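# Move the wooden block from bench to cart floor

## Task

Lift the wooden block from the bench and lay it flat on the floor of the cart, at the cart's handle end, next to the profiles. The drop flap must stay open, and anything that was already satisfied must still be satisfied when you finish. Release the block and back away so that both grippers are empty and not on the cart. The robot must not fall or be left leaning, and at the end it must be in contact with nothing.

## Robot and tools

ROBOT. A Rainbow Robotics RB-Y1 in a physics simulation. It has a differential base with two drive wheels and two rear casters; it cannot move sideways. The base is 0.58 m wide, extends 0.10 m in front of the drive axle and 0.57 m behind it, and a turn in place sweeps a 0.58 m radius. On top is a folding torso (squat, shift, pitch, yaw), a head (pan, tilt), and two 7-joint arms, each ending in a parallel gripper. Each wrist has a camera case that sticks out sideways and can collide; with the starting arm pose the robot is up to 0.73 m wide.

FRAMES. All positions are in metres. Base frame: origin on the floor halfway between the drive wheels, x forward, y to the left, z up. The chest, left_hand and right_hand lines are in this frame. A hand's point sits between its finger pads; the fingers point along the hand's -z axis and close along its x axis. Printed hand positions can be off, more so at long reach or under load. base_odometry is measured from where the base stood at the start and only counts wheel rotation, so slip shows up as false travel or turning. Heading is in rad, positive to the left.

move. One action per call, plus optional "cameras" (list of head_camera, left_wrist_camera, right_wrist_camera or all; [] gives none) and "blocking" (true by default; false returns after about 0.5 s while motion continues). A valid action is base and/or joints (optionally with min_time_s or contact_limits), or target alone or with min_time_s, or contact_limits alone. No action just reports the state.
- base: a single velocity command, not a place: {"x_m_s", "turn_rad_s", "for_s"}. x_m_s is forward speed in m/s, 0 or magnitude 0.005 to 0.4, negative backs up. turn_rad_s is yaw rate in rad/s, positive turns left, 0 or magnitude 0.02 to 1.509. for_s is 0.1 to 5 s. Omitted speeds are 0. The base ramps at 0.4 m/s² (turns 0.5 rad/s²) and coasts to rest up to 1 s after (turns up to 3.1 s). If |x_m_s| + 0.27·|turn_rad_s| exceeds 0.4, both are scaled down together.
- joints: one flat object for the whole robot, keyed by joint name, each value an absolute target (rad; grippers in metres of pad opening). Ranges: torso_squat_rad 0 to 1.2, torso_shift_rad -0.3 to 0.6, torso_pitch_rad -0.2 to 1.4, torso_yaw_rad -1.5 to 1.5 (lift both arms out 0.2 rad or more first); left_shoulder_pitch_rad and right_shoulder_pitch_rad -2.356 to 2.356 (negative swings forward and up); left_shoulder_roll_rad 0 to 3.141, right_shoulder_roll_rad -3.141 to 0 (away from the body); shoulder_yaw -2.094 to 2.094; elbow -2.617 to 0.01 (negative bends); forearm_roll -3.141 to 3.141; wrist_pitch -1.57 to 1.919; hand_roll -2.705 to 2.705; left_gripper_m and right_gripper_m 0 to 0.1; head_pan_rad -0.523 to 0.523; head_tilt_rad -0.35 to 1.57 (positive looks down). The torso also obeys: squat + shift <= 1.52; squat - shift + pitch <= 1.57; shift + 0.5 pitch - 0.4 squat <= 0.7; shift + 0.3 pitch - 0.5 squat <= 0.39, else it stops partway (off_target).
- target: one hand only, an absolute pose in the base frame: side ("left" or "right"), x, y, z in metres (-3 to 3), quat_wxyz as four numbers w, x, y, z in the same form the hand lines print. It is solved once into joint angles, so the hand moves along an arc; split long moves into short steps. It is refused while another move runs. Result: reached (within 10 mm and 2 degrees), short (with the gap), or refused (with a reason).
- min_time_s: 0.1 to 8 s, the minimum duration of arm, head and torso motions.
- contact_limits: per gripper, left_gripper_m and/or right_gripper_m, motor current in mA from 200 to 672.5; it persists until changed and starts at 672.5.
To grip, command an opening at least 0.005 m narrower than the object; the gripper then often reads off_target, which is fine.

Other tools: wait (seconds 0 to 10, plus cameras); stop (brakes all your running motions); zoom_image (camera, region [x0, y0, x1, y1] in pixels from the top-left, at most 504 by 504; head images are 896x504, wrist images 644x364); read_manual (licence texts only); finished_scene (scene: the current scene's integer number), called only once the goal holds.

RESULTS. "move" says done or the worst status. Statuses: moving, done, off_target (stopped away from target, may still push), short, contact_stop (torso hit something or could not lift), time_out, limit_stop_at_<name> (self-collision guard or built-in limit), not_followed (arm-collision check withheld the command), torque_fault, limit_stop_at_motor_heat. A stop you didn't command stops the rest of that reply's calls. on_its_own lists uncommanded behaviour. lidar_m: 12 distances for 30-degree sectors, first straight ahead, counter-clockwise, taken 0.23 m above the floor. wheel_motors_off = 1 when the wheels have shut off after stalling. motor_effort is wheel load in percent; near 30 or more at rest suggests pushing on something. Joint torques, external torques, wrist force/torque (uncalibrated, with offsets) and motor temperatures are also printed.

AVOID. Dropping the block or releasing it while moving; arms hitting or squeezing each other (a hard press ends the scene); contact torques reaching load limits (10 s robot freeze); motors reaching 80 °C from holding loads or straining (warning at 65 °C); driving into furniture (the base does not stop itself); heavy loads far in front of the wheels or abrupt stops while driving forward, which can tip the robot. Loose objects may be nudged now and then.

Each tool is called by a JSON object that holds its "api" and its "payload".

## Session

{"api": "move", "payload": {}}

Scene clock: 0.00 s.
Joint torques (N m): no reading
External joint torques (N m): no reading
Motor temperatures (°C): left_arm=[31 28 32 36 35 33 38] | right_arm=[34 31 32 30 36 36 34]
Wrist force (N): no reading
Wrist torque (N m): no reading
Wrist force, peak (N): no reading
base_odometry: x=+0.000 y=+0.000 heading=+0.000
lidar_m: 0.65 0.68 1.56 4.82 1.63 1.14 1.08 1.13 1.47 3.50 0.97 0.70
base_status: not commanded
joint_positions: torso_squat_rad=+0.350 torso_shift_rad=+0.000 torso_pitch_rad=+0.000 torso_yaw_rad=+0.000 left_shoulder_pitch_rad=+0.049 left_shoulder_roll_rad=+0.015 left_shoulder_yaw_rad=+0.041 left_elbow_rad=-0.149 left_forearm_roll_rad=+0.010 left_wrist_pitch_rad=-0.019 left_hand_roll_rad=+0.045 left_gripper_m=+0.099 right_shoulder_pitch_rad=-0.033 right_shoulder_roll_rad=-0.038 right_shoulder_yaw_rad=+0.024 right_elbow_rad=-0.125 right_forearm_roll_rad=-0.047 right_wrist_pitch_rad=+0.032 right_hand_roll_rad=-0.022 right_gripper_m=+0.099 head_pan_rad=+0.000 head_tilt_rad=+0.400
joint_status: not commanded
wheel_motors_off: 0
motor_effort: left_wheel=+0 right_wheel=+0
chest: x=-0.2280 y=+0.0001 z=+1.2475 quat_wxyz=(+1.000, +0.000, +0.000, +0.000) (m; base frame)
left_hand: x=-0.1861 y=+0.2354 z=+0.5638 quat_wxyz=(+0.997, +0.009, -0.062, +0.055) (m; base frame)
right_hand: x=-0.1506 y=-0.2464 z=+0.5666 quat_wxyz=(+0.998, -0.015, -0.063, -0.016) (m; base frame)
pictures: head_camera, left_wrist_camera, right_wrist_camera

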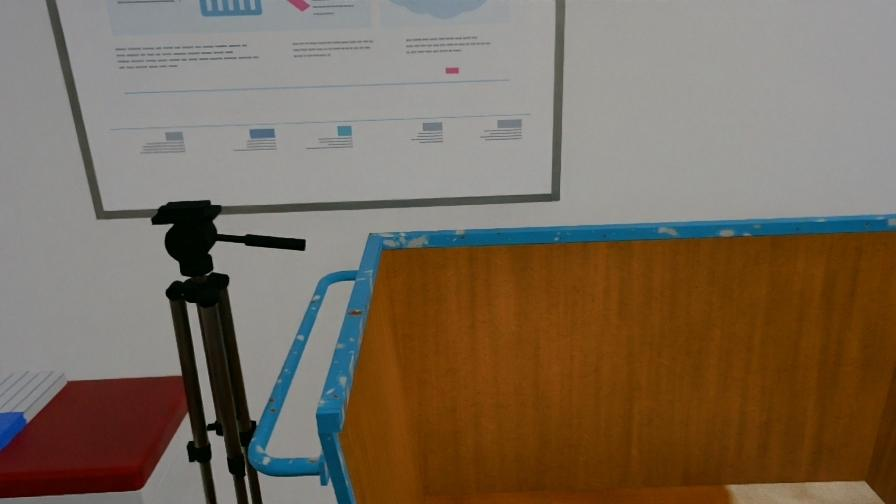

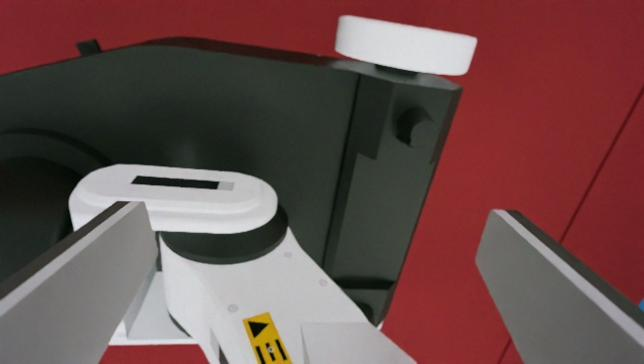

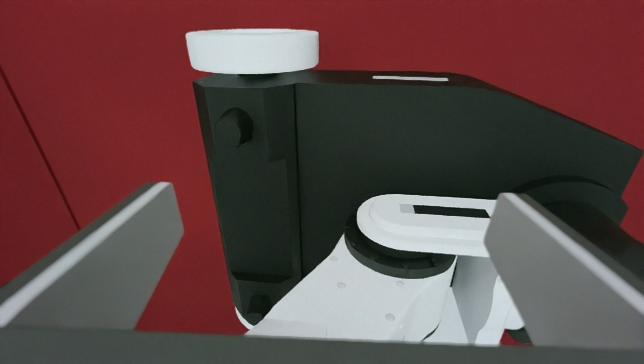

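{"api": "move", "payload": {"joints": {"head_tilt_rad":0.75,"head_pan_rad":-0.3}, "cameras": ["head_camera"]}}

{"api": "move", "payload": {"joints": {"head_tilt_rad":0.75,"head_pan_rad":0.5}, "cameras": ["head_camera"]}}

{"api": "move", "payload": {"joints": {"head_tilt_rad":0.4,"head_pan_rad":-0.5}, "cameras": ["head_camera"]}}

Scene clock: 2.47 s.
Joint torques (N m): left_arm=[-0.92 -0.17 0.83 0.01 -0.03 -0.71 -0.03] | right_arm=[-2.05 -0.8 -0.49 0.03 -0.04 -0.31 0.04]
External joint torques (N m): left_arm=[-0.29 -0.83 0.78 0 -0.04 -0.35 -0.02] | right_arm=[0.2 0.69 -0.44 0.34 -0.08 -0.02 0.03]
Motor temperatures (°C): left_arm=[31 28 32 36 35 33 38] | right_arm=[34 31 32 30 36 36 34]
Wrist force (N): left_arm=[-0.4 1.2 -7.5] | right_arm=[-1.9 0.6 -5.1]
Wrist torque (N m): left_arm=[-0.27 0.11 0.04] | right_arm=[-0.04 -0.10 -0.09]
Wrist force, peak (N): left_arm=[-0.2 1.9 -8.4] | right_arm=[-2.1 1.1 -5.4]
move: done
base_odometry: x=+0.000 y=+0.000 heading=+0.000
lidar_m: 0.65 0.69 1.56 4.84 1.63 1.15 1.07 1.11 1.47 3.50 0.98 0.70
base_status: not commanded
joint_positions: torso_squat_rad=+0.350 torso_shift_rad=+0.000 torso_pitch_rad=+0.000 torso_yaw_rad=+0.000 left_shoulder_pitch_rad=+0.049 left_shoulder_roll_rad=+0.015 left_shoulder_yaw_rad=+0.041 left_elbow_rad=-0.149 left_forearm_roll_rad=+0.010 left_wrist_pitch_rad=-0.019 left_hand_roll_rad=+0.045 left_gripper_m=+0.099 right_shoulder_pitch_rad=-0.033 right_shoulder_roll_rad=-0.038 right_shoulder_yaw_rad=+0.024 right_elbow_rad=-0.125 right_forearm_roll_rad=-0.047 right_wrist_pitch_rad=+0.032 right_hand_roll_rad=-0.022 right_gripper_m=+0.099 head_pan_rad=-0.300 head_tilt_rad=+0.750
joint_status: all done
wheel_motors_off: 0
motor_effort: left_wheel=+1(1) right_wheel=-1(2)
chest: x=-0.2280 y=+0.0001 z=+1.2475 quat_wxyz=(+1.000, +0.000, +0.000, +0.000) (m; base frame)
left_hand: x=-0.1861 y=+0.2354 z=+0.5638 quat_wxyz=(+0.997, +0.009, -0.062, +0.055) (m; base frame)
right_hand: x=-0.1506 y=-0.2464 z=+0.5666 quat_wxyz=(+0.998, -0.015, -0.063, -0.016) (m; base frame)
pictures: head_camera
camera_calibration:
head_camera: T_world_to_cam=[[-0.298078, -0.954025, -0.0313979, -0.0167932], [-0.602503, 0.213557, -0.769015, 1.0407], [0.740364, -0.210309, -0.63846, 1.02188], [0, 0, 0, 1]] pos_world=[-0.134542, -0.0233594, 1.45221]

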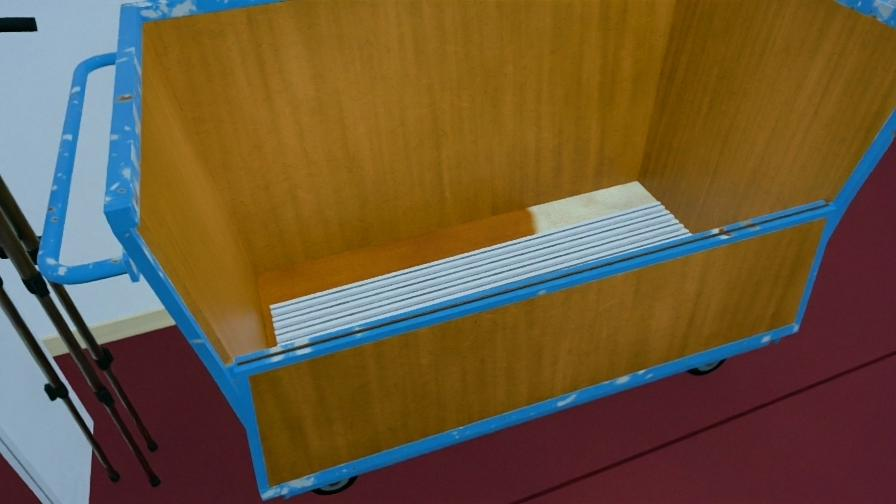

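Scene clock: 3.67 s.
Joint torques (N m): left_arm=[-1.11 -0.11 0.81 0.04 -0.05 -0.64 -0.05] | right_arm=[-2.17 -0.81 -0.49 0.14 -0.07 -0.28 -0.06]
External joint torques (N m): left_arm=[-0.48 -0.77 0.77 0.02 -0.06 -0.29 -0.04] | right_arm=[0.09 0.68 -0.44 0.45 -0.11 0.01 -0.07]
Motor temperatures (°C): left_arm=[31 28 32 36 35 33 38] | right_arm=[34 31 32 30 36 36 34]
Wrist force (N): left_arm=[-0.2 1.5 -7.3] | right_arm=[-1.8 0.7 -5.0]
Wrist torque (N m): left_arm=[-0.35 0.07 0.13] | right_arm=[-0.06 -0.07 -0.09]
Wrist force, peak (N): left_arm=[-0.2 1.4 -8.4] | right_arm=[-1.7 1.5 -5.6]
move: done
base_odometry: x=+0.000 y=+0.000 heading=+0.000
lidar_m: 0.66 0.68 1.56 4.83 1.63 1.14 1.08 1.12 1.47 3.51 0.99 0.69
base_status: not commanded
joint_positions: torso_squat_rad=+0.350 torso_shift_rad=+0.000 torso_pitch_rad=+0.000 torso_yaw_rad=+0.000 left_shoulder_pitch_rad=+0.049 left_shoulder_roll_rad=+0.015 left_shoulder_yaw_rad=+0.041 left_elbow_rad=-0.149 left_forearm_roll_rad=+0.010 left_wrist_pitch_rad=-0.019 left_hand_roll_rad=+0.045 left_gripper_m=+0.099 right_shoulder_pitch_rad=-0.033 right_shoulder_roll_rad=-0.038 right_shoulder_yaw_rad=+0.024 right_elbow_rad=-0.125 right_forearm_roll_rad=-0.047 right_wrist_pitch_rad=+0.032 right_hand_roll_rad=-0.022 right_gripper_m=+0.099 head_pan_rad=+0.500 head_tilt_rad=+0.750
joint_status: all done
wheel_motors_off: 0
motor_effort: left_wheel=+1(1) right_wheel=-1(2)
chest: x=-0.2280 y=+0.0001 z=+1.2475 quat_wxyz=(+1.000, +0.000, +0.000, +0.000) (m; base frame)
left_hand: x=-0.1861 y=+0.2354 z=+0.5638 quat_wxyz=(+0.997, +0.009, -0.062, +0.055) (m; base frame)
right_hand: x=-0.1506 y=-0.2464 z=+0.5666 quat_wxyz=(+0.998, -0.015, -0.063, -0.016) (m; base frame)
pictures: head_camera
camera_calibration:
head_camera: T_world_to_cam=[[0.476648, -0.878535, -0.0313629, 0.142779], [-0.572985, -0.28342, -0.769, 1.04683], [0.666705, 0.384513, -0.638478, 1.00665], [0, 0, 0, 1]] pos_world=[-0.139374, 0.0350592, 1.45221]

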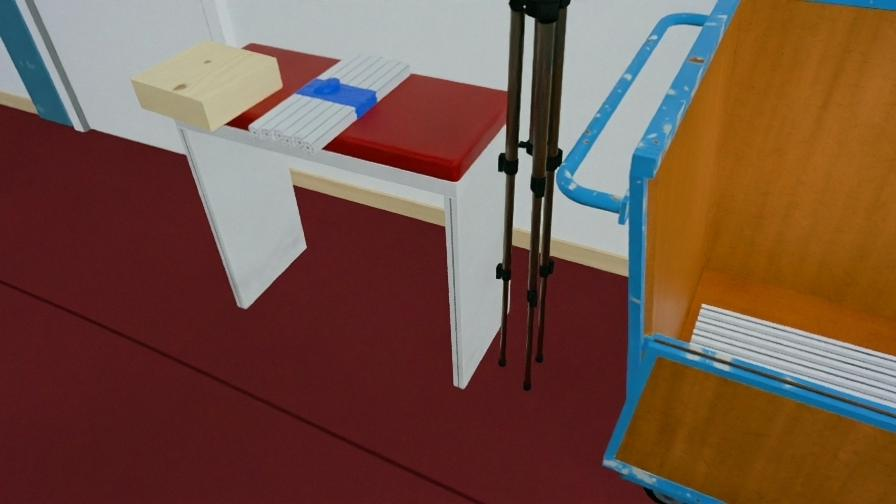

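Scene clock: 5.00 s.
Joint torques (N m): left_arm=[-0.6 -0.22 0.62 -0.07 -0.05 -0.53 -0.06] | right_arm=[-1.92 -1 -0.61 -0.03 -0.09 -0.28 -0.04]
External joint torques (N m): left_arm=[0.03 -0.88 0.58 -0.08 -0.05 -0.18 -0.05] | right_arm=[0.33 0.49 -0.56 0.28 -0.13 0.01 -0.05]
Motor temperatures (°C): left_arm=[31 28 32 36 35 33 38] | right_arm=[34 31 32 30 36 36 34]
Wrist force (N): left_arm=[0.1 1.4 -7.9] | right_arm=[-1.3 0.9 -5.0]
Wrist torque (N m): left_arm=[-0.34 0.17 0.08] | right_arm=[-0.08 -0.03 -0.09]
Wrist force, peak (N): left_arm=[0.3 1.8 -8.5] | right_arm=[-2.0 1.0 -5.6]
move: done
base_odometry: x=+0.000 y=+0.000 heading=+0.000
lidar_m: 0.65 0.68 1.56 4.82 1.62 1.14 1.08 1.12 1.47 3.52 0.98 0.68
base_status: not commanded
joint_positions: torso_squat_rad=+0.350 torso_shift_rad=+0.000 torso_pitch_rad=+0.000 torso_yaw_rad=+0.000 left_shoulder_pitch_rad=+0.049 left_shoulder_roll_rad=+0.015 left_shoulder_yaw_rad=+0.041 left_elbow_rad=-0.149 left_forearm_roll_rad=+0.010 left_wrist_pitch_rad=-0.019 left_hand_roll_rad=+0.045 left_gripper_m=+0.099 right_shoulder_pitch_rad=-0.033 right_shoulder_roll_rad=-0.038 right_shoulder_yaw_rad=+0.024 right_elbow_rad=-0.125 right_forearm_roll_rad=-0.047 right_wrist_pitch_rad=+0.032 right_hand_roll_rad=-0.022 right_gripper_m=+0.099 head_pan_rad=-0.500 head_tilt_rad=+0.400
joint_status: all done
wheel_motors_off: 0
motor_effort: left_wheel=+1(1) right_wheel=+0(2)
chest: x=-0.2280 y=+0.0001 z=+1.2475 quat_wxyz=(+1.000, +0.000, +0.000, +0.000) (m; base frame)
left_hand: x=-0.1861 y=+0.2354 z=+0.5638 quat_wxyz=(+0.997, +0.009, -0.062, +0.055) (m; base frame)
right_hand: x=-0.1506 y=-0.2464 z=+0.5666 quat_wxyz=(+0.998, -0.015, -0.063, -0.016) (m; base frame)
pictures: head_camera
camera_calibration:
head_camera: T_world_to_cam=[[-0.47209, -0.881025, -0.0304288, -0.0540139], [-0.282686, 0.183989, -0.941401, 1.35612], [0.834996, -0.435825, -0.335913, 0.603499], [0, 0, 0, 1]] pos_world=[-0.146062, -0.03408, 1.47774]

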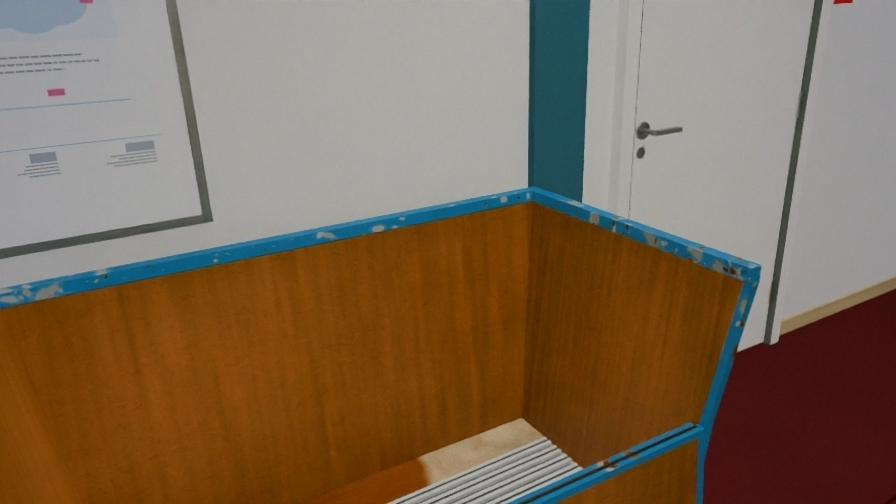

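{"api": "move", "payload": {"base": {"x_m_s":-0.2,"for_s":0.5}, "joints": {"head_tilt_rad":0.9,"head_pan_rad":0}, "cameras": ["head_camera"]}}

{"api": "move", "payload": {"base": {"turn_rad_s":0.6,"for_s":2.6}, "cameras": ["head_camera"]}}

Scene clock: 14.77 s.
Joint torques (N m): left_arm=[-1.11 -0.3 0.75 -0.03 -0.12 -0.61 -0.02] | right_arm=[-2.51 -0.88 -0.65 -0.26 -0.02 -0.22 0.06]
External joint torques (N m): left_arm=[-0.48 -0.96 0.71 -0.04 -0.12 -0.26 -0.02] | right_arm=[-0.25 0.62 -0.6 0.05 -0.06 0.07 0.06]
Motor temperatures (°C): left_arm=[31 28 32 36 35 33 38] | right_arm=[34 31 32 30 36 36 34]
Wrist force (N): left_arm=[-0.4 1.4 -8.4] | right_arm=[-1.6 1.3 -4.7]
Wrist torque (N m): left_arm=[-0.32 0.07 0.08] | right_arm=[-0.12 0.00 -0.10]
Wrist force, peak (N): left_arm=[0.0 1.5 -8.4] | right_arm=[-2.3 0.8 -5.5]
move: done
base_odometry: x=-0.100 y=+0.000 heading=+0.000
lidar_m: 0.75 1.10 1.61 4.81 1.47 1.04 0.97 1.02 1.33 3.19 1.12 0.80
base_status: done (sent for 0.5 of 0.5 s)
joint_positions: torso_squat_rad=+0.350 torso_shift_rad=+0.000 torso_pitch_rad=+0.000 torso_yaw_rad=+0.000 left_shoulder_pitch_rad=+0.049 left_shoulder_roll_rad=+0.015 left_shoulder_yaw_rad=+0.041 left_elbow_rad=-0.149 left_forearm_roll_rad=+0.010 left_wrist_pitch_rad=-0.019 left_hand_roll_rad=+0.045 left_gripper_m=+0.099 right_shoulder_pitch_rad=-0.033 right_shoulder_roll_rad=-0.038 right_shoulder_yaw_rad=+0.024 right_elbow_rad=-0.125 right_forearm_roll_rad=-0.047 right_wrist_pitch_rad=+0.032 right_hand_roll_rad=-0.022 right_gripper_m=+0.099 head_pan_rad=+0.000 head_tilt_rad=+0.900
joint_status: all done
wheel_motors_off: 0
motor_effort: left_wheel=+0(35) right_wheel=+0(26)
chest: x=-0.2280 y=+0.0001 z=+1.2475 quat_wxyz=(+1.000, +0.000, +0.000, +0.000) (m; base frame)
left_hand: x=-0.1862 y=+0.2354 z=+0.5638 quat_wxyz=(+0.997, +0.009, -0.062, +0.055) (m; base frame)
right_hand: x=-0.1506 y=-0.2464 z=+0.5666 quat_wxyz=(+0.998, -0.015, -0.062, -0.017) (m; base frame)
pictures: head_camera
camera_calibration:
head_camera: T_world_to_cam=[[-0.00752345, -0.999504, -0.0305773, 0.0419225], [-0.746436, 0.0259611, -0.664951, 0.860368], [0.665415, 0.0178213, -0.746261, 1.16248], [0, 0, 0, 1]] pos_world=[-0.131004, -0.00115113, 1.44089]

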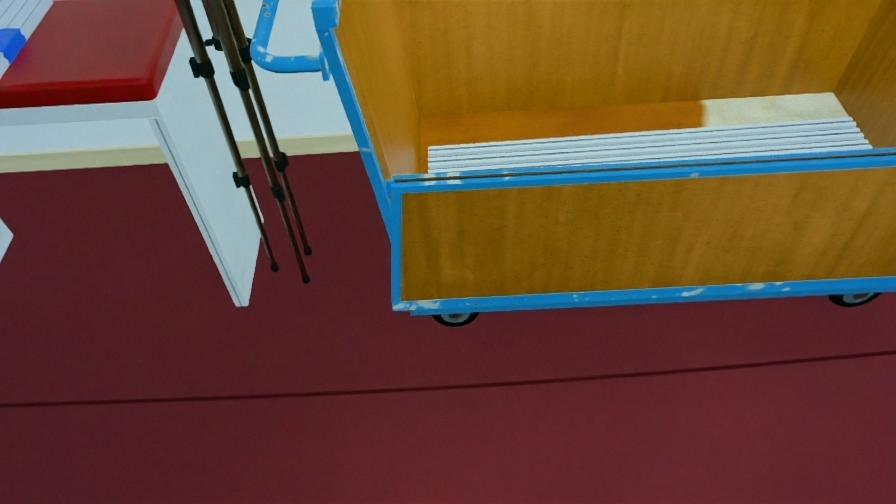

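Scene clock: 18.90 s.
Joint torques (N m): left_arm=[-1.02 -0.14 0.74 -0.06 -0.05 -0.6 -0.07] | right_arm=[-2.47 -1.11 -0.59 -0.15 -0.07 -0.25 -0.03]
External joint torques (N m): left_arm=[-0.39 -0.81 0.7 -0.08 -0.05 -0.25 -0.06] | right_arm=[-0.21 0.38 -0.54 0.16 -0.11 0.04 -0.04]
Motor temperatures (°C): left_arm=[31 28 32 36 35 33 38] | right_arm=[34 31 32 30 36 36 34]
Wrist force (N): left_arm=[0.2 1.7 -7.4] | right_arm=[-1.6 0.9 -5.3]
Wrist torque (N m): left_arm=[-0.35 0.15 0.03] | right_arm=[-0.10 -0.06 -0.06]
Wrist force, peak (N): left_arm=[-0.5 0.9 -8.4] | right_arm=[-2.4 1.5 -5.3]
move: done
base_odometry: x=-0.100 y=+0.000 heading=+1.559
lidar_m: 4.92 1.46 1.03 0.97 0.99 1.32 3.19 1.15 0.82 0.78 1.11 1.61
base_status: done (sent for 2.6 of 2.6 s)
joint_positions: torso_squat_rad=+0.350 torso_shift_rad=+0.000 torso_pitch_rad=+0.000 torso_yaw_rad=+0.000 left_shoulder_pitch_rad=+0.049 left_shoulder_roll_rad=+0.015 left_shoulder_yaw_rad=+0.041 left_elbow_rad=-0.149 left_forearm_roll_rad=+0.010 left_wrist_pitch_rad=-0.019 left_hand_roll_rad=+0.045 left_gripper_m=+0.099 right_shoulder_pitch_rad=-0.033 right_shoulder_roll_rad=-0.038 right_shoulder_yaw_rad=+0.024 right_elbow_rad=-0.125 right_forearm_roll_rad=-0.047 right_wrist_pitch_rad=+0.032 right_hand_roll_rad=-0.022 right_gripper_m=+0.099 head_pan_rad=+0.000 head_tilt_rad=+0.900
joint_status: not commanded
wheel_motors_off: 0
motor_effort: left_wheel=+5(43) right_wheel=+19(57)
chest: x=-0.2280 y=+0.0001 z=+1.2475 quat_wxyz=(+1.000, +0.000, +0.000, +0.000) (m; base frame)
left_hand: x=-0.1862 y=+0.2354 z=+0.5639 quat_wxyz=(+0.997, +0.009, -0.062, +0.055) (m; base frame)
right_hand: x=-0.1506 y=-0.2464 z=+0.5666 quat_wxyz=(+0.998, -0.015, -0.062, -0.017) (m; base frame)
pictures: head_camera
camera_calibration:
head_camera: T_world_to_cam=[[-0.00759905, -0.999502, -0.0306426, 0.041907], [-0.746436, 0.0260609, -0.664946, 0.860364], [0.665414, 0.0178198, -0.746262, 1.16248], [0, 0, 0, 1]] pos_world=[-0.131004, -0.00125083, 1.44089]

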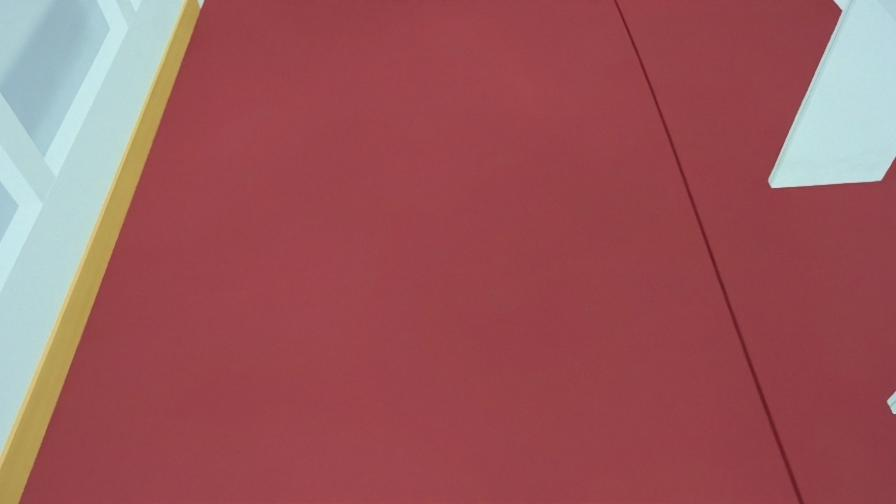

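{"api": "move", "payload": {"base": {"x_m_s":0.35,"for_s":3.8}, "cameras": []}}

{"api": "move", "payload": {"base": {"turn_rad_s":-0.6,"for_s":2.6}, "joints": {"head_tilt_rad":0.75}, "cameras": ["head_camera"]}}

Scene clock: 24.87 s.
Joint torques (N m): left_arm=[-0.87 -0.18 0.66 0.13 -0.03 -0.59 -0.1] | right_arm=[-2.36 -1.04 -0.39 0.03 -0.12 -0.23 -0.05]
External joint torques (N m): left_arm=[-0.24 -0.84 0.62 0.11 -0.04 -0.24 -0.09] | right_arm=[-0.11 0.46 -0.34 0.34 -0.15 0.06 -0.06]
Motor temperatures (°C): left_arm=[31 28 32 36 35 33 38] | right_arm=[34 31 32 30 36 36 34]
Wrist force (N): left_arm=[0.1 0.9 -7.6] | right_arm=[-1.5 0.8 -5.0]
Wrist torque (N m): left_arm=[-0.26 0.16 0.07] | right_arm=[-0.06 -0.03 -0.10]
Wrist force, peak (N): left_arm=[-0.7 1.2 -8.6] | right_arm=[-2.3 1.3 -5.5]
move: done
base_odometry: x=-0.086 y=+1.330 heading=+1.561
lidar_m: 4.29 1.57 1.11 1.03 1.08 1.42 3.45 1.40 1.17 0.91 1.50 1.98
base_status: done (sent for 3.8 of 3.8 s)
joint_positions: torso_squat_rad=+0.350 torso_shift_rad=+0.000 torso_pitch_rad=+0.000 torso_yaw_rad=+0.000 left_shoulder_pitch_rad=+0.049 left_shoulder_roll_rad=+0.015 left_shoulder_yaw_rad=+0.041 left_elbow_rad=-0.149 left_forearm_roll_rad=+0.010 left_wrist_pitch_rad=-0.019 left_hand_roll_rad=+0.045 left_gripper_m=+0.099 right_shoulder_pitch_rad=-0.033 right_shoulder_roll_rad=-0.038 right_shoulder_yaw_rad=+0.024 right_elbow_rad=-0.125 right_forearm_roll_rad=-0.047 right_wrist_pitch_rad=+0.032 right_hand_roll_rad=-0.022 right_gripper_m=+0.099 head_pan_rad=+0.000 head_tilt_rad=+0.900
joint_status: not commanded
wheel_motors_off: 0
motor_effort: left_wheel=+19(47) right_wheel=-17(50)
chest: x=-0.2280 y=+0.0001 z=+1.2475 quat_wxyz=(+1.000, +0.000, +0.000, +0.000) (m; base frame)
left_hand: x=-0.1861 y=+0.2354 z=+0.5639 quat_wxyz=(+0.997, +0.009, -0.062, +0.055) (m; base frame)
right_hand: x=-0.1505 y=-0.2464 z=+0.5666 quat_wxyz=(+0.998, -0.015, -0.062, -0.016) (m; base frame)
pictures: none
No camera images: "cameras" was empty.

Scene clock: 29.00 s.
Joint torques (N m): left_arm=[-0.79 -0.1 0.65 0.07 -0.01 -0.54 -0.03] | right_arm=[-1.97 -0.81 -0.69 0.18 -0.02 -0.27 -0.06]
External joint torques (N m): left_arm=[-0.16 -0.76 0.61 0.05 -0.01 -0.18 -0.02] | right_arm=[0.28 0.68 -0.64 0.49 -0.06 0.02 -0.06]
Motor temperatures (°C): left_arm=[31 28 32 36 35 33 38] | right_arm=[34 31 32 30 36 36 34]
Wrist force (N): left_arm=[0.1 1.7 -7.4] | right_arm=[-1.3 1.0 -5.0]
Wrist torque (N m): left_arm=[-0.36 0.16 0.08] | right_arm=[-0.09 -0.01 -0.09]
Wrist force, peak (N): left_arm=[0.0 1.9 -8.2] | right_arm=[-2.4 1.4 -5.4]
move: done
base_odometry: x=-0.086 y=+1.330 heading=+0.002
lidar_m: 0.90 1.52 1.99 4.29 1.57 1.11 1.04 1.09 1.44 3.42 1.37 1.17
base_status: done (sent for 2.6 of 2.6 s)
joint_positions: torso_squat_rad=+0.350 torso_shift_rad=+0.000 torso_pitch_rad=+0.000 torso_yaw_rad=+0.000 left_shoulder_pitch_rad=+0.049 left_shoulder_roll_rad=+0.015 left_shoulder_yaw_rad=+0.041 left_elbow_rad=-0.149 left_forearm_roll_rad=+0.010 left_wrist_pitch_rad=-0.019 left_hand_roll_rad=+0.045 left_gripper_m=+0.099 right_shoulder_pitch_rad=-0.033 right_shoulder_roll_rad=-0.038 right_shoulder_yaw_rad=+0.024 right_elbow_rad=-0.125 right_forearm_roll_rad=-0.047 right_wrist_pitch_rad=+0.032 right_hand_roll_rad=-0.022 right_gripper_m=+0.099 head_pan_rad=+0.000 head_tilt_rad=+0.750
joint_status: all done
wheel_motors_off: 0
motor_effort: left_wheel=+22(48) right_wheel=+3(50)
chest: x=-0.2280 y=+0.0001 z=+1.2475 quat_wxyz=(+1.000, +0.000, +0.000, +0.000) (m; base frame)
left_hand: x=-0.1861 y=+0.2354 z=+0.5639 quat_wxyz=(+0.997, +0.009, -0.062, +0.055) (m; base frame)
right_hand: x=-0.1505 y=-0.2464 z=+0.5666 quat_wxyz=(+0.998, -0.015, -0.063, -0.016) (m; base frame)
pictures: head_camera
camera_calibration:
head_camera: T_world_to_cam=[[-0.00294319, -0.999502, -0.0314331, 0.0440125], [-0.638799, 0.026063, -0.768932, 1.03317], [0.769368, 0.0178163, -0.638557, 1.02793], [0, 0, 0, 1]] pos_world=[-0.130744, -0.00125081, 1.45221]

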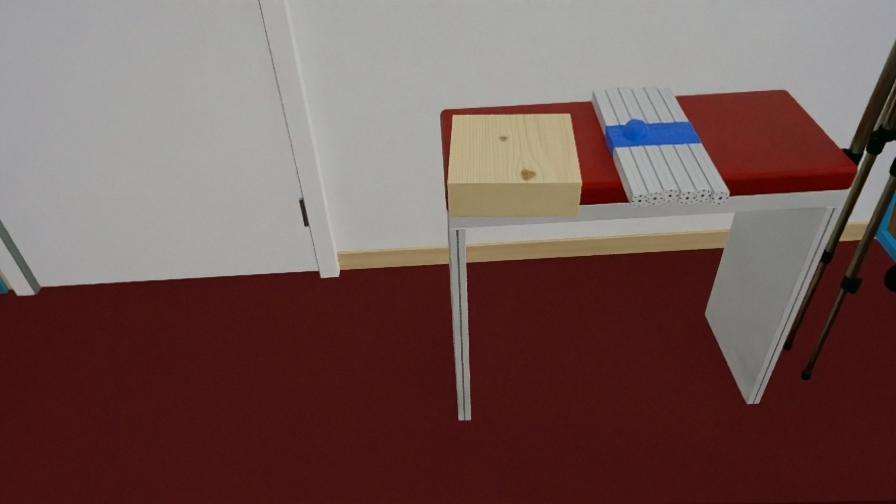

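{"api": "move", "payload": {"base": {"turn_rad_s":-0.3,"for_s":0.7}, "cameras": []}}

{"api": "move", "payload": {"base": {"x_m_s":0.35,"for_s":1.4}, "cameras": []}}

{"api": "move", "payload": {"base": {"turn_rad_s":0.3,"for_s":0.7}, "joints": {"head_tilt_rad":0.85,"left_shoulder_roll_rad":0.3,"right_shoulder_roll_rad":-0.3,"left_elbow_rad":-2.2,"right_elbow_rad":-2.2,"left_gripper_m":0,"right_gripper_m":0,"left_shoulder_pitch_rad":0.5,"right_shoulder_pitch_rad":0.5}}}

Scene clock: 47.17 s.
Joint torques (N m): left_arm=[-0.81 -0.47 0.78 0.11 -0.1 -0.61 0.07] | right_arm=[-2.05 -1.03 -0.43 0.17 -0.04 -0.27 0.02]
External joint torques (N m): left_arm=[-0.18 -1.13 0.73 0.1 -0.11 -0.26 0.08] | right_arm=[0.2 0.47 -0.38 0.48 -0.08 0.02 0.01]
Motor temperatures (°C): left_arm=[31 28 32 36 35 33 38] | right_arm=[34 31 32 30 36 36 34]
Wrist force (N): left_arm=[-0.1 1.1 -7.5] | right_arm=[-1.5 0.8 -4.8]
Wrist torque (N m): left_arm=[-0.27 0.12 0.09] | right_arm=[-0.06 -0.03 -0.08]
Wrist force, peak (N): left_arm=[-0.1 1.6 -8.3] | right_arm=[-2.3 1.1 -5.4]
move: done
base_odometry: x=-0.087 y=+1.330 heading=-0.208
lidar_m: 0.90 1.51 1.74 3.04 2.13 1.21 1.05 1.06 1.23 2.15 1.43 1.17
base_status: done (sent for 0.7 of 0.7 s)
joint_positions: torso_squat_rad=+0.350 torso_shift_rad=+0.000 torso_pitch_rad=+0.000 torso_yaw_rad=+0.000 left_shoulder_pitch_rad=+0.049 left_shoulder_roll_rad=+0.015 left_shoulder_yaw_rad=+0.041 left_elbow_rad=-0.149 left_forearm_roll_rad=+0.010 left_wrist_pitch_rad=-0.019 left_hand_roll_rad=+0.045 left_gripper_m=+0.099 right_shoulder_pitch_rad=-0.033 right_shoulder_roll_rad=-0.038 right_shoulder_yaw_rad=+0.024 right_elbow_rad=-0.125 right_forearm_roll_rad=-0.047 right_wrist_pitch_rad=+0.032 right_hand_roll_rad=-0.022 right_gripper_m=+0.099 head_pan_rad=+0.000 head_tilt_rad=+0.750
joint_status: not commanded
wheel_motors_off: 0
motor_effort: left_wheel=+23(40) right_wheel=+5(14)
chest: x=-0.2280 y=+0.0001 z=+1.2475 quat_wxyz=(+1.000, +0.000, +0.000, +0.000) (m; base frame)
left_hand: x=-0.1861 y=+0.2354 z=+0.5639 quat_wxyz=(+0.997, +0.009, -0.062, +0.055) (m; base frame)
right_hand: x=-0.1505 y=-0.2464 z=+0.5666 quat_wxyz=(+0.998, -0.015, -0.063, -0.016) (m; base frame)
pictures: none
No camera images: "cameras" was empty.

Scene clock: 49.77 s.
Joint torques (N m): left_arm=[-0.3 -0.17 0.85 0.08 0.01 -0.62 -0.02] | right_arm=[-2.05 -1.09 -0.39 0.27 -0.12 -0.27 -0.2]
External joint torques (N m): left_arm=[0.33 -0.84 0.81 0.06 0.01 -0.27 -0.01] | right_arm=[0.2 0.41 -0.34 0.58 -0.16 0.02 -0.2]
Motor temperatures (°C): left_arm=[31 28 32 36 35 33 38] | right_arm=[34 31 32 30 36 36 34]
Wrist force (N): left_arm=[0.1 1.1 -7.3] | right_arm=[-1.5 1.2 -5.0]
Wrist torque (N m): left_arm=[-0.30 0.16 0.04] | right_arm=[-0.09 -0.04 -0.07]
Wrist force, peak (N): left_arm=[-0.1 2.0 -8.4] | right_arm=[-1.8 1.2 -5.6]
move: done
base_odometry: x=+0.393 y=+1.228 heading=-0.209
lidar_m: 1.05 0.42 1.18 2.08 3.11 1.77 1.53 1.54 1.77 3.05 1.07 0.75
base_status: done (sent for 1.4 of 1.4 s)
joint_positions: torso_squat_rad=+0.350 torso_shift_rad=+0.000 torso_pitch_rad=+0.000 torso_yaw_rad=+0.000 left_shoulder_pitch_rad=+0.049 left_shoulder_roll_rad=+0.015 left_shoulder_yaw_rad=+0.041 left_elbow_rad=-0.149 left_forearm_roll_rad=+0.010 left_wrist_pitch_rad=-0.019 left_hand_roll_rad=+0.045 left_gripper_m=+0.099 right_shoulder_pitch_rad=-0.033 right_shoulder_roll_rad=-0.038 right_shoulder_yaw_rad=+0.024 right_elbow_rad=-0.125 right_forearm_roll_rad=-0.047 right_wrist_pitch_rad=+0.032 right_hand_roll_rad=-0.022 right_gripper_m=+0.099 head_pan_rad=+0.000 head_tilt_rad=+0.750
joint_status: not commanded
wheel_motors_off: 0
motor_effort: left_wheel=-15(47) right_wheel=+16(49)
chest: x=-0.2280 y=+0.0001 z=+1.2475 quat_wxyz=(+1.000, +0.000, +0.000, +0.000) (m; base frame)
left_hand: x=-0.1860 y=+0.2354 z=+0.5639 quat_wxyz=(+0.997, +0.009, -0.062, +0.055) (m; base frame)
right_hand: x=-0.1505 y=-0.2464 z=+0.5666 quat_wxyz=(+0.998, -0.015, -0.062, -0.016) (m; base frame)
pictures: none
No camera images: "cameras" was empty.

Scene clock: 52.47 s.
Joint torques (N m): left_arm=[-2.74 3.5 4 -10.03 0.02 -1.95 -0.03] | right_arm=[-2.08 -4.28 -3.6 -10.48 0.11 -1.78 0.1]
External joint torques (N m): left_arm=[0.47 -0.86 0.43 0.2 -0.05 -0.1 0.01] | right_arm=[0.59 -0.15 -0.36 -0.74 -0.13 0.05 0.05]
Motor temperatures (°C): left_arm=[31 28 32 36 35 33 38] | right_arm=[34 31 32 30 36 36 34]
Wrist force (N): left_arm=[-5.4 0.0 -0.7] | right_arm=[-6.9 1.9 1.7]
Wrist torque (N m): left_arm=[-0.20 -0.16 0.18] | right_arm=[-0.19 -0.36 -0.11]
Wrist force, peak (N): left_arm=[-0.7 2.0 -7.9] | right_arm=[-7.6 1.7 2.1]
move: done
base_odometry: x=+0.393 y=+1.228 heading=+0.000
lidar_m: 0.48 0.42 1.39 3.38 2.30 1.62 1.52 1.59 2.07 1.14 0.75 0.82
base_status: done (sent for 0.7 of 0.7 s)
joint_positions: torso_squat_rad=+0.350 torso_shift_rad=+0.000 torso_pitch_rad=+0.000 torso_yaw_rad=+0.000 left_shoulder_pitch_rad=+0.500 left_shoulder_roll_rad=+0.300 left_shoulder_yaw_rad=+0.041 left_elbow_rad=-2.200 left_forearm_roll_rad=+0.010 left_wrist_pitch_rad=-0.019 left_hand_roll_rad=+0.045 left_gripper_m=+0.000 right_shoulder_pitch_rad=+0.500 right_shoulder_roll_rad=-0.300 right_shoulder_yaw_rad=+0.024 right_elbow_rad=-2.200 right_forearm_roll_rad=-0.047 right_wrist_pitch_rad=+0.032 right_hand_roll_rad=-0.022 right_gripper_m=+0.000 head_pan_rad=+0.000 head_tilt_rad=+0.850
joint_status: all done
wheel_motors_off: 0
motor_effort: left_wheel=-19(48) right_wheel=-5(48)
chest: x=-0.2280 y=+0.0001 z=+1.2475 quat_wxyz=(+1.000, +0.000, +0.000, +0.000) (m; base frame)
left_hand: x=+0.1521 y=+0.3122 z=+1.1256 quat_wxyz=(+0.643, +0.108, -0.754, -0.086) (m; base frame)
right_hand: x=+0.1545 y=-0.2878 z=+1.1057 quat_wxyz=(+0.667, -0.073, -0.736, +0.085) (m; base frame)
pictures: head_camera, left_wrist_camera, right_wrist_camera
camera_calibration:
head_camera: T_world_to_cam=[[-0.00606336, -0.999502, -0.0309827, 0.0427181], [-0.712358, 0.0260614, -0.701332, 0.920147], [0.70179, 0.0178183, -0.712161, 1.1206], [0, 0, 0, 1]] pos_world=[-0.130694, -0.00125082, 1.4447]
left_wrist_camera: T_world_to_cam=[[-0.142928, -0.246632, 0.958512, -0.980682], [-0.411864, -0.865797, -0.28419, 0.681844], [0.899967, -0.435395, 0.0221674, 0.0465791], [0, 0, 0, 1]] pos_world=[0.0987407, 0.368751, 1.13274]
right_wrist_camera: T_world_to_cam=[[0.124478, -0.248824, -0.960516, 0.970015], [-0.505501, 0.817092, -0.27718, 0.64676], [0.8538, 0.520045, -0.0240704, 0.116556], [0, 0, 0, 1]] pos_world=[0.106677, -0.347714, 1.11379]

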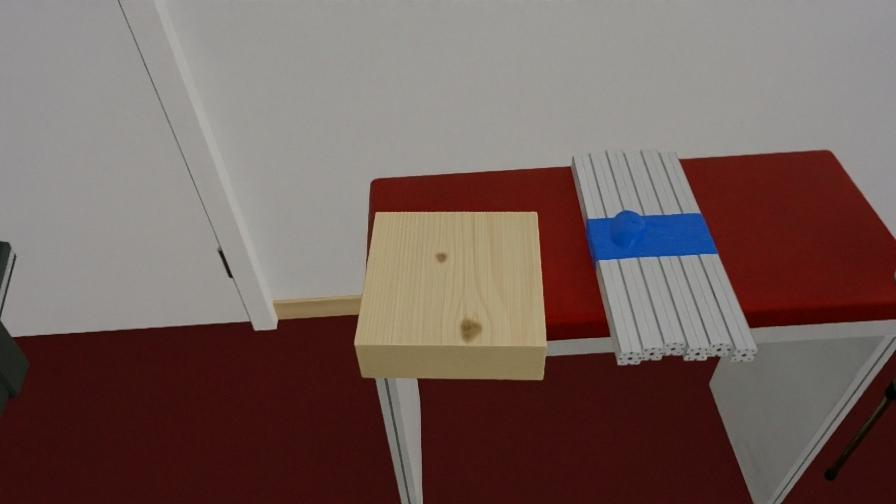

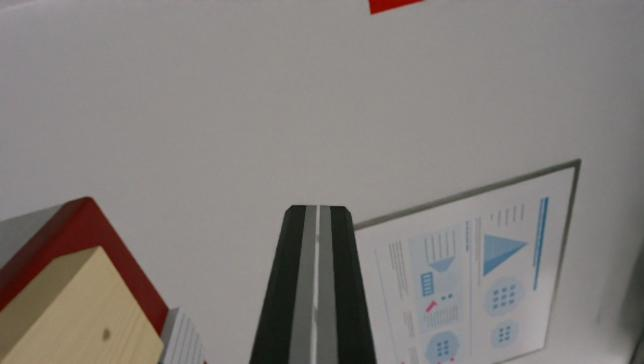

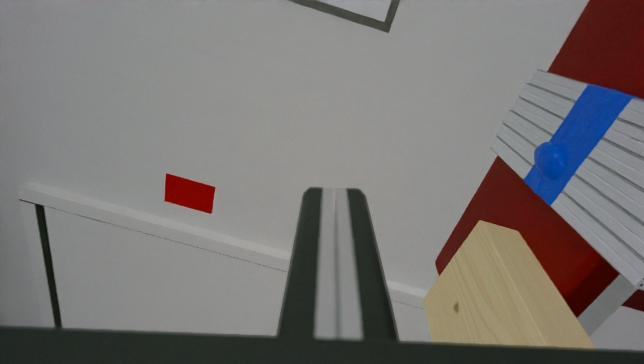

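{"api": "move", "payload": {"base": {"x_m_s":0.2,"for_s":1.1}, "joints": {"torso_pitch_rad":0.25,"head_tilt_rad":0.9}, "cameras": []}}

{"api": "move", "payload": {"target": {"side":"left","x":0.23,"y":0.25,"z":0.97,"quat_wxyz":[0.701,0.0923,-0.0923,-0.701]}, "cameras": []}}

{"api": "move", "payload": {"target": {"side":"right","x":0.23,"y":-0.25,"z":0.97,"quat_wxyz":[0.701,-0.0923,-0.0923,0.701]}}}

Scene clock: 63.20 s.
Joint torques (N m): left_arm=[1.03 3.09 4.79 -9.65 0 -2.07 -0.03] | right_arm=[1.82 -4.15 -3.61 -10.27 0.08 -1.93 0.03]
External joint torques (N m): left_arm=[0.05 -1.14 1.14 0.32 -0.06 -0.17 0.02] | right_arm=[0.31 -0.1 -0.37 -0.82 -0.15 -0.1 -0.02]
Motor temperatures (°C): left_arm=[31 28 32 36 35 33 38] | right_arm=[34 31 32 31 36 36 34]
Wrist force (N): left_arm=[-5.3 0.4 -2.0] | right_arm=[-6.8 2.4 0.1]
Wrist torque (N m): left_arm=[-0.26 -0.14 0.16] | right_arm=[-0.26 -0.34 -0.14]
Wrist force, peak (N): left_arm=[-6.0 0.5 -2.5] | right_arm=[-7.4 2.3 1.7]
move: done
base_odometry: x=+0.613 y=+1.229 heading=+0.001
lidar_m: 0.54 0.22 1.10 2.69 2.62 1.83 1.74 1.80 2.36 1.10 0.63 0.86
base_status: done (sent for 1.1 of 1.1 s)
joint_positions: torso_squat_rad=+0.350 torso_shift_rad=+0.000 torso_pitch_rad=+0.250 torso_yaw_rad=+0.000 left_shoulder_pitch_rad=+0.500 left_shoulder_roll_rad=+0.300 left_shoulder_yaw_rad=+0.041 left_elbow_rad=-2.200 left_forearm_roll_rad=+0.010 left_wrist_pitch_rad=-0.019 left_hand_roll_rad=+0.045 left_gripper_m=+0.000 right_shoulder_pitch_rad=+0.500 right_shoulder_roll_rad=-0.300 right_shoulder_yaw_rad=+0.024 right_elbow_rad=-2.200 right_forearm_roll_rad=-0.047 right_wrist_pitch_rad=+0.032 right_hand_roll_rad=-0.022 right_gripper_m=+0.000 head_pan_rad=+0.000 head_tilt_rad=+0.900
joint_status: all done
wheel_motors_off: 0
motor_effort: left_wheel=+11(47) right_wheel=-12(46)
chest: x=-0.1514 y=+0.0001 z=+1.2379 quat_wxyz=(+0.992, +0.000, +0.125, +0.000) (m; base frame)
left_hand: x=+0.1867 y=+0.3122 z=+1.0257 quat_wxyz=(+0.732, +0.096, -0.667, -0.099) (m; base frame)
right_hand: x=+0.1840 y=-0.2878 z=+1.0058 quat_wxyz=(+0.754, -0.062, -0.647, +0.094) (m; base frame)
pictures: none
No camera images: "cameras" was empty.

Scene clock: 65.03 s.
Joint torques (N m): left_arm=[-11.15 8.12 10.1 -3.25 -0.63 -1 0.02] | right_arm=[1.62 -4.01 -3.64 -10.38 0 -2.04 0.02]
External joint torques (N m): left_arm=[1.92 -2.44 0.6 0.78 -0.26 -0.56 0.02] | right_arm=[0.11 0.04 -0.39 -0.93 -0.23 -0.2 -0.03]
Motor temperatures (°C): left_arm=[31 28 32 36 35 33 38] | right_arm=[34 31 32 31 36 36 34]
Wrist force (N): left_arm=[0.7 -0.2 -6.5] | right_arm=[-6.9 1.8 0.0]
Wrist torque (N m): left_arm=[-0.19 0.16 0.04] | right_arm=[-0.15 -0.36 -0.11]
Wrist force, peak (N): left_arm=[1.4 -0.2 -7.9] | right_arm=[-7.4 2.4 0.4]
move: done
base_odometry: x=+0.613 y=+1.229 heading=+0.001
lidar_m: 0.53 0.23 1.09 2.68 2.64 1.83 1.72 1.79 2.37 1.08 0.64 0.86
base_status: not commanded
joint_positions: torso_squat_rad=+0.350 torso_shift_rad=+0.000 torso_pitch_rad=+0.250 torso_yaw_rad=+0.000 left_shoulder_pitch_rad=-0.669 left_shoulder_roll_rad=+1.119 left_shoulder_yaw_rad=-0.621 left_elbow_rad=-2.066 left_forearm_roll_rad=+0.908 left_wrist_pitch_rad=+1.434 left_hand_roll_rad=-0.625 left_gripper_m=+0.000 right_shoulder_pitch_rad=+0.500 right_shoulder_roll_rad=-0.300 right_shoulder_yaw_rad=+0.024 right_elbow_rad=-2.200 right_forearm_roll_rad=-0.047 right_wrist_pitch_rad=+0.032 right_hand_roll_rad=-0.022 right_gripper_m=+0.000 head_pan_rad=+0.000 head_tilt_rad=+0.900
joint_status: all done
wheel_motors_off: 0
motor_effort: left_wheel=+10(14) right_wheel=-9(12)
chest: x=-0.1515 y=+0.0001 z=+1.2379 quat_wxyz=(+0.992, +0.000, +0.125, +0.000) (m; base frame)
left_hand: x=+0.2297 y=+0.2497 z=+0.9707 quat_wxyz=(+0.701, +0.093, -0.094, -0.701) (m; base frame)
left_hand_status: reached (checked arc, planned for 1.5 s): 1 mm and 0.2 deg off.
right_hand: x=+0.1840 y=-0.2878 z=+1.0058 quat_wxyz=(+0.754, -0.062, -0.647, +0.094) (m; base frame)
pictures: none
No camera images: "cameras" was empty.

Scene clock: 66.87 s.
Joint torques (N m): left_arm=[-11.65 8.49 10.01 -3.77 -0.57 -0.75 0.12] | right_arm=[-13.63 -9.66 -8.18 -3.9 0.89 -0.5 -0.47]
External joint torques (N m): left_arm=[1.41 -2.08 0.51 0.27 -0.2 -0.3 0.11] | right_arm=[-0.89 1.3 0.89 -0.07 0.28 -0.12 -0.47]
Motor temperatures (°C): left_arm=[31 28 32 36 35 33 38] | right_arm=[34 31 32 31 36 36 34]
Wrist force (N): left_arm=[0.5 -0.5 -7.0] | right_arm=[-1.0 2.3 -4.9]
Wrist torque (N m): left_arm=[-0.18 0.14 0.09] | right_arm=[-0.17 -0.02 -0.07]
Wrist force, peak (N): left_arm=[1.3 -0.5 -8.5] | right_arm=[-7.3 2.1 -0.5]
move: done
base_odometry: x=+0.613 y=+1.229 heading=+0.001
lidar_m: 0.54 0.22 1.09 2.68 2.61 1.82 1.74 1.81 2.36 1.10 0.62 0.86
base_status: not commanded
joint_positions: torso_squat_rad=+0.350 torso_shift_rad=+0.000 torso_pitch_rad=+0.250 torso_yaw_rad=+0.000 left_shoulder_pitch_rad=-0.669 left_shoulder_roll_rad=+1.119 left_shoulder_yaw_rad=-0.621 left_elbow_rad=-2.066 left_forearm_roll_rad=+0.908 left_wrist_pitch_rad=+1.434 left_hand_roll_rad=-0.625 left_gripper_m=+0.000 right_shoulder_pitch_rad=-0.663 right_shoulder_roll_rad=-1.110 right_shoulder_yaw_rad=+0.610 right_elbow_rad=-2.063 right_forearm_roll_rad=-0.905 right_wrist_pitch_rad=+1.442 right_hand_roll_rad=+0.633 right_gripper_m=+0.000 head_pan_rad=+0.000 head_tilt_rad=+0.900
joint_status: all done
wheel_motors_off: 0
motor_effort: left_wheel=+11(12) right_wheel=-10(13)
chest: x=-0.1514 y=+0.0001 z=+1.2379 quat_wxyz=(+0.992, +0.000, +0.125, +0.000) (m; base frame)
left_hand: x=+0.2296 y=+0.2497 z=+0.9706 quat_wxyz=(+0.701, +0.093, -0.094, -0.701) (m; base frame)
right_hand: x=+0.2298 y=-0.2499 z=+0.9702 quat_wxyz=(+0.701, -0.092, -0.093, +0.701) (m; base frame)
right_hand_status: reached (checked arc, planned for 1.5 s): 0 mm and 0.1 deg off.
pictures: head_camera, left_wrist_camera, right_wrist_camera
camera_calibration:
head_camera: T_world_to_cam=[[-0.0149467, -0.999502, -0.0278074, 0.0375717], [-0.887783, 0.0260606, -0.459523, 0.635416], [0.460019, 0.0178186, -0.88773, 1.24839], [0, 0, 0, 1]] pos_world=[-0.00960848, -0.00125082, 1.40126]
left_wrist_camera: T_world_to_cam=[[0.0271516, -0.999631, 0.000181301, 0.242675], [-0.97709, -0.026501, 0.211171, 0.055111], [-0.211088, -0.00591078, -0.977449, 1.07118], [0, 0, 0, 1]] pos_world=[0.273373, 0.250378, 1.03534]
right_wrist_camera: T_world_to_cam=[[0.0353009, -0.999206, -0.0184766, -0.241173], [-0.963337, -0.0389423, 0.265452, -0.0188242], [-0.265961, 0.00842851, -0.963947, 1.0706], [0, 0, 0, 1]] pos_world=[0.275117, -0.250739, 1.03254]

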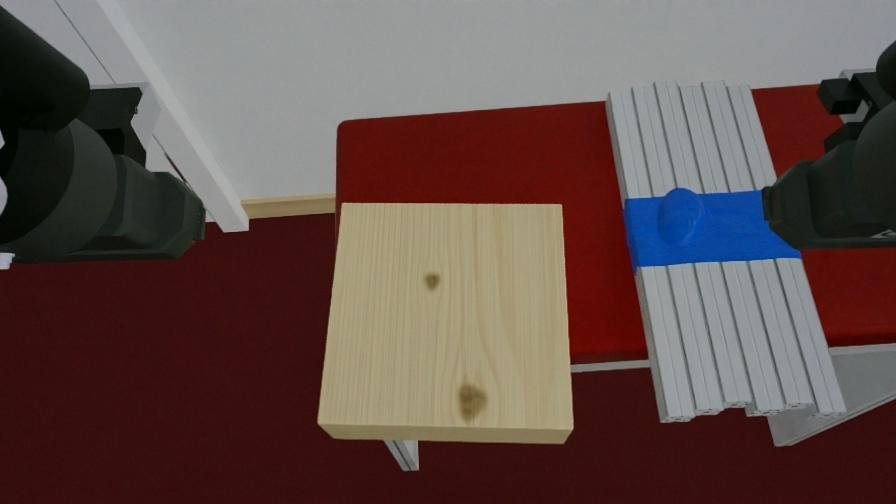

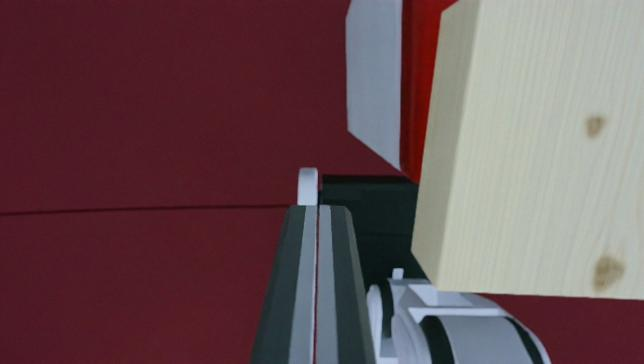

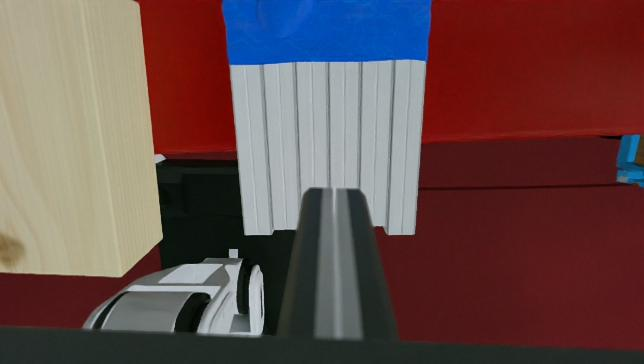

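{"api": "move", "payload": {"target": {"side":"left","x":0.237,"y":0.18,"z":0.89,"quat_wxyz":[0.7071,0,0,-0.7071]}, "cameras": []}}

{"api": "move", "payload": {"target": {"side":"right","x":0.237,"y":-0.145,"z":0.89,"quat_wxyz":[0.7071,0,0,0.7071]}}}

Scene clock: 77.23 s.
Joint torques (N m): left_arm=[-15.01 6.74 9.45 -4.43 0 -0.08 -0.1] | right_arm=[-13.81 -10.16 -8.11 -4.09 0.91 -0.35 -0.46]
External joint torques (N m): left_arm=[1.85 -0.64 0.99 0.8 -0.04 0.06 -0.1] | right_arm=[-1.07 0.81 0.96 -0.26 0.3 0.03 -0.45]
Motor temperatures (°C): left_arm=[31 28 32 36 35 33 38] | right_arm=[34 31 32 31 36 36 34]
Wrist force (N): left_arm=[0.7 0.7 -7.2] | right_arm=[-0.7 2.6 -5.1]
Wrist torque (N m): left_arm=[-0.25 0.19 0.07] | right_arm=[-0.20 0.05 -0.09]
Wrist force, peak (N): left_arm=[0.8 1.5 -8.2] | right_arm=[-0.9 2.9 -5.3]
move: done
base_odometry: x=+0.613 y=+1.229 heading=+0.001
lidar_m: 0.55 0.22 1.10 2.69 2.63 1.84 1.73 1.80 2.38 1.09 0.63 0.87
base_status: not commanded
joint_positions: torso_squat_rad=+0.350 torso_shift_rad=+0.000 torso_pitch_rad=+0.250 torso_yaw_rad=+0.000 left_shoulder_pitch_rad=-0.866 left_shoulder_roll_rad=+0.741 left_shoulder_yaw_rad=-0.784 left_elbow_rad=-1.580 left_forearm_roll_rad=+0.935 left_wrist_pitch_rad=+1.527 left_hand_roll_rad=-0.733 left_gripper_m=+0.000 right_shoulder_pitch_rad=-0.663 right_shoulder_roll_rad=-1.110 right_shoulder_yaw_rad=+0.610 right_elbow_rad=-2.063 right_forearm_roll_rad=-0.905 right_wrist_pitch_rad=+1.442 right_hand_roll_rad=+0.633 right_gripper_m=+0.000 head_pan_rad=+0.000 head_tilt_rad=+0.900
joint_status: all done
wheel_motors_off: 0
motor_effort: left_wheel=+11(11) right_wheel=-10(13)
chest: x=-0.1514 y=+0.0001 z=+1.2379 quat_wxyz=(+0.992, +0.000, +0.125, +0.000) (m; base frame)
left_hand: x=+0.2371 y=+0.1798 z=+0.8901 quat_wxyz=(+0.707, +0.000, +0.000, -0.707) (m; base frame)
left_hand_status: reached (checked arc, planned for 0.8 s): 0 mm and 0.0 deg off.
right_hand: x=+0.2298 y=-0.2499 z=+0.9702 quat_wxyz=(+0.701, -0.092, -0.093, +0.701) (m; base frame)
pictures: none
No camera images: "cameras" was empty.

Scene clock: 78.47 s.
Joint torques (N m): left_arm=[-14.92 6.11 9.45 -4.8 -0.01 -0.13 -0.16] | right_arm=[-18.49 -7.4 -6.91 -4.91 0.18 0.06 0.04]
External joint torques (N m): left_arm=[1.94 -1.24 0.99 0.43 -0.05 0.02 -0.16] | right_arm=[-1.5 -1 0.81 0.22 -0.04 0.14 0.04]
Motor temperatures (°C): left_arm=[31 28 32 36 35 33 38] | right_arm=[34 31 32 31 36 36 34]
Wrist force (N): left_arm=[0.9 1.5 -7.8] | right_arm=[-0.6 0.5 -5.0]
Wrist torque (N m): left_arm=[-0.33 0.19 0.07] | right_arm=[-0.08 0.05 -0.07]
Wrist force, peak (N): left_arm=[1.1 1.5 -8.5] | right_arm=[-0.7 0.7 -5.9]
move: done
base_odometry: x=+0.613 y=+1.229 heading=+0.001
lidar_m: 0.54 0.21 1.10 2.69 2.63 1.83 1.74 1.80 2.36 1.10 0.63 0.87
base_status: not commanded
joint_positions: torso_squat_rad=+0.350 torso_shift_rad=+0.000 torso_pitch_rad=+0.250 torso_yaw_rad=+0.000 left_shoulder_pitch_rad=-0.866 left_shoulder_roll_rad=+0.741 left_shoulder_yaw_rad=-0.784 left_elbow_rad=-1.579 left_forearm_roll_rad=+0.935 left_wrist_pitch_rad=+1.527 left_hand_roll_rad=-0.733 left_gripper_m=+0.000 right_shoulder_pitch_rad=-0.906 right_shoulder_roll_rad=-0.654 right_shoulder_yaw_rad=+0.808 right_elbow_rad=-1.551 right_forearm_roll_rad=-0.900 right_wrist_pitch_rad=+1.555 right_hand_roll_rad=+0.678 right_gripper_m=+0.000 head_pan_rad=+0.000 head_tilt_rad=+0.900
joint_status: all done
wheel_motors_off: 0
motor_effort: left_wheel=+11(11) right_wheel=-10(12)
chest: x=-0.1514 y=+0.0001 z=+1.2379 quat_wxyz=(+0.992, +0.000, +0.125, +0.000) (m; base frame)
left_hand: x=+0.2371 y=+0.1799 z=+0.8901 quat_wxyz=(+0.707, +0.000, +0.000, -0.707) (m; base frame)
right_hand: x=+0.2368 y=-0.1448 z=+0.8900 quat_wxyz=(+0.707, +0.000, +0.000, +0.707) (m; base frame)
right_hand_status: reached (checked arc, planned for 0.8 s): 0 mm and 0.0 deg off.
pictures: head_camera, left_wrist_camera, right_wrist_camera
camera_calibration:
head_camera: T_world_to_cam=[[-0.0148573, -0.999504, -0.0277629, 0.0375098], [-0.887784, 0.0259607, -0.459528, 0.635422], [0.46002, 0.0178201, -0.887729, 1.24839], [0, 0, 0, 1]] pos_world=[-0.00960837, -0.00125112, 1.40126]
left_wrist_camera: T_world_to_cam=[[0.0269327, -0.9996, -0.00862542, 0.180547], [-0.888103, -0.0278875, 0.458798, -0.163743], [-0.458855, -0.00469641, -0.888499, 0.972949], [0, 0, 0, 1]] pos_world=[0.296159, 0.180478, 0.941146]
right_wrist_camera: T_world_to_cam=[[0.0290794, -0.999218, -0.0267781, -0.128926], [-0.861301, -0.0386427, 0.506623, -0.225469], [-0.507262, 0.00833172, -0.861752, 0.960427], [0, 0, 0, 1]] pos_world=[0.296741, -0.14554, 0.938425]

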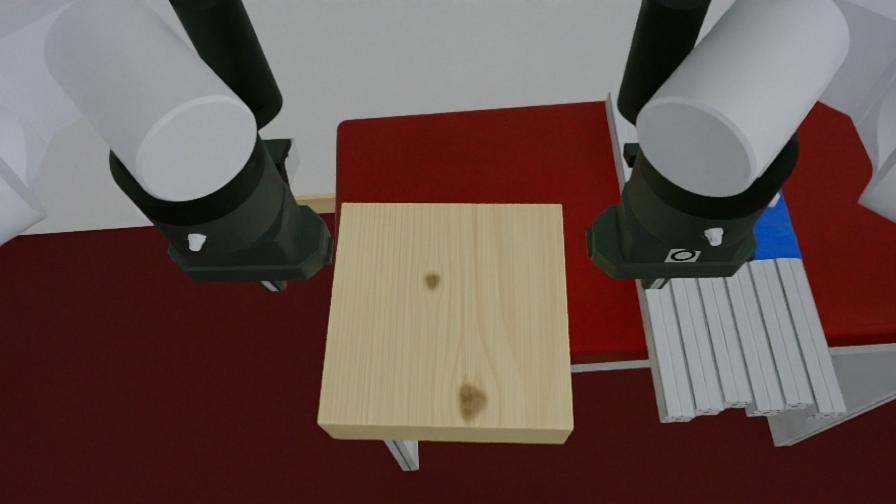

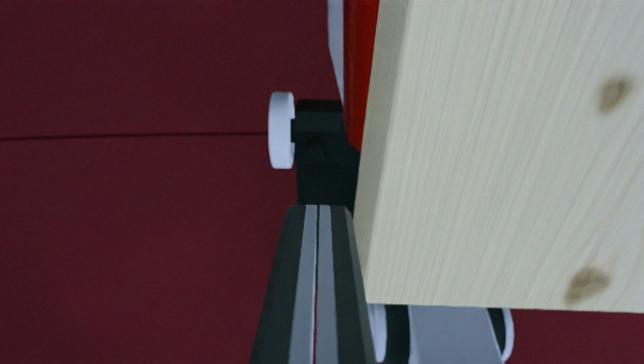

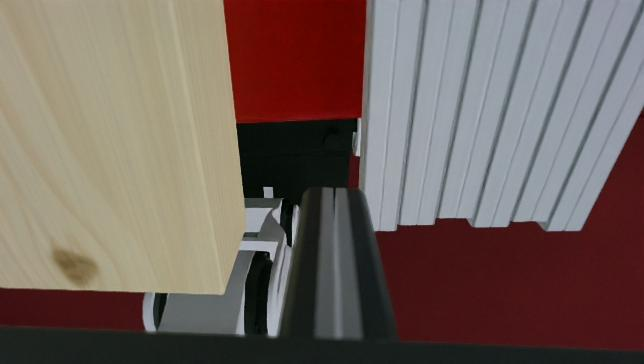

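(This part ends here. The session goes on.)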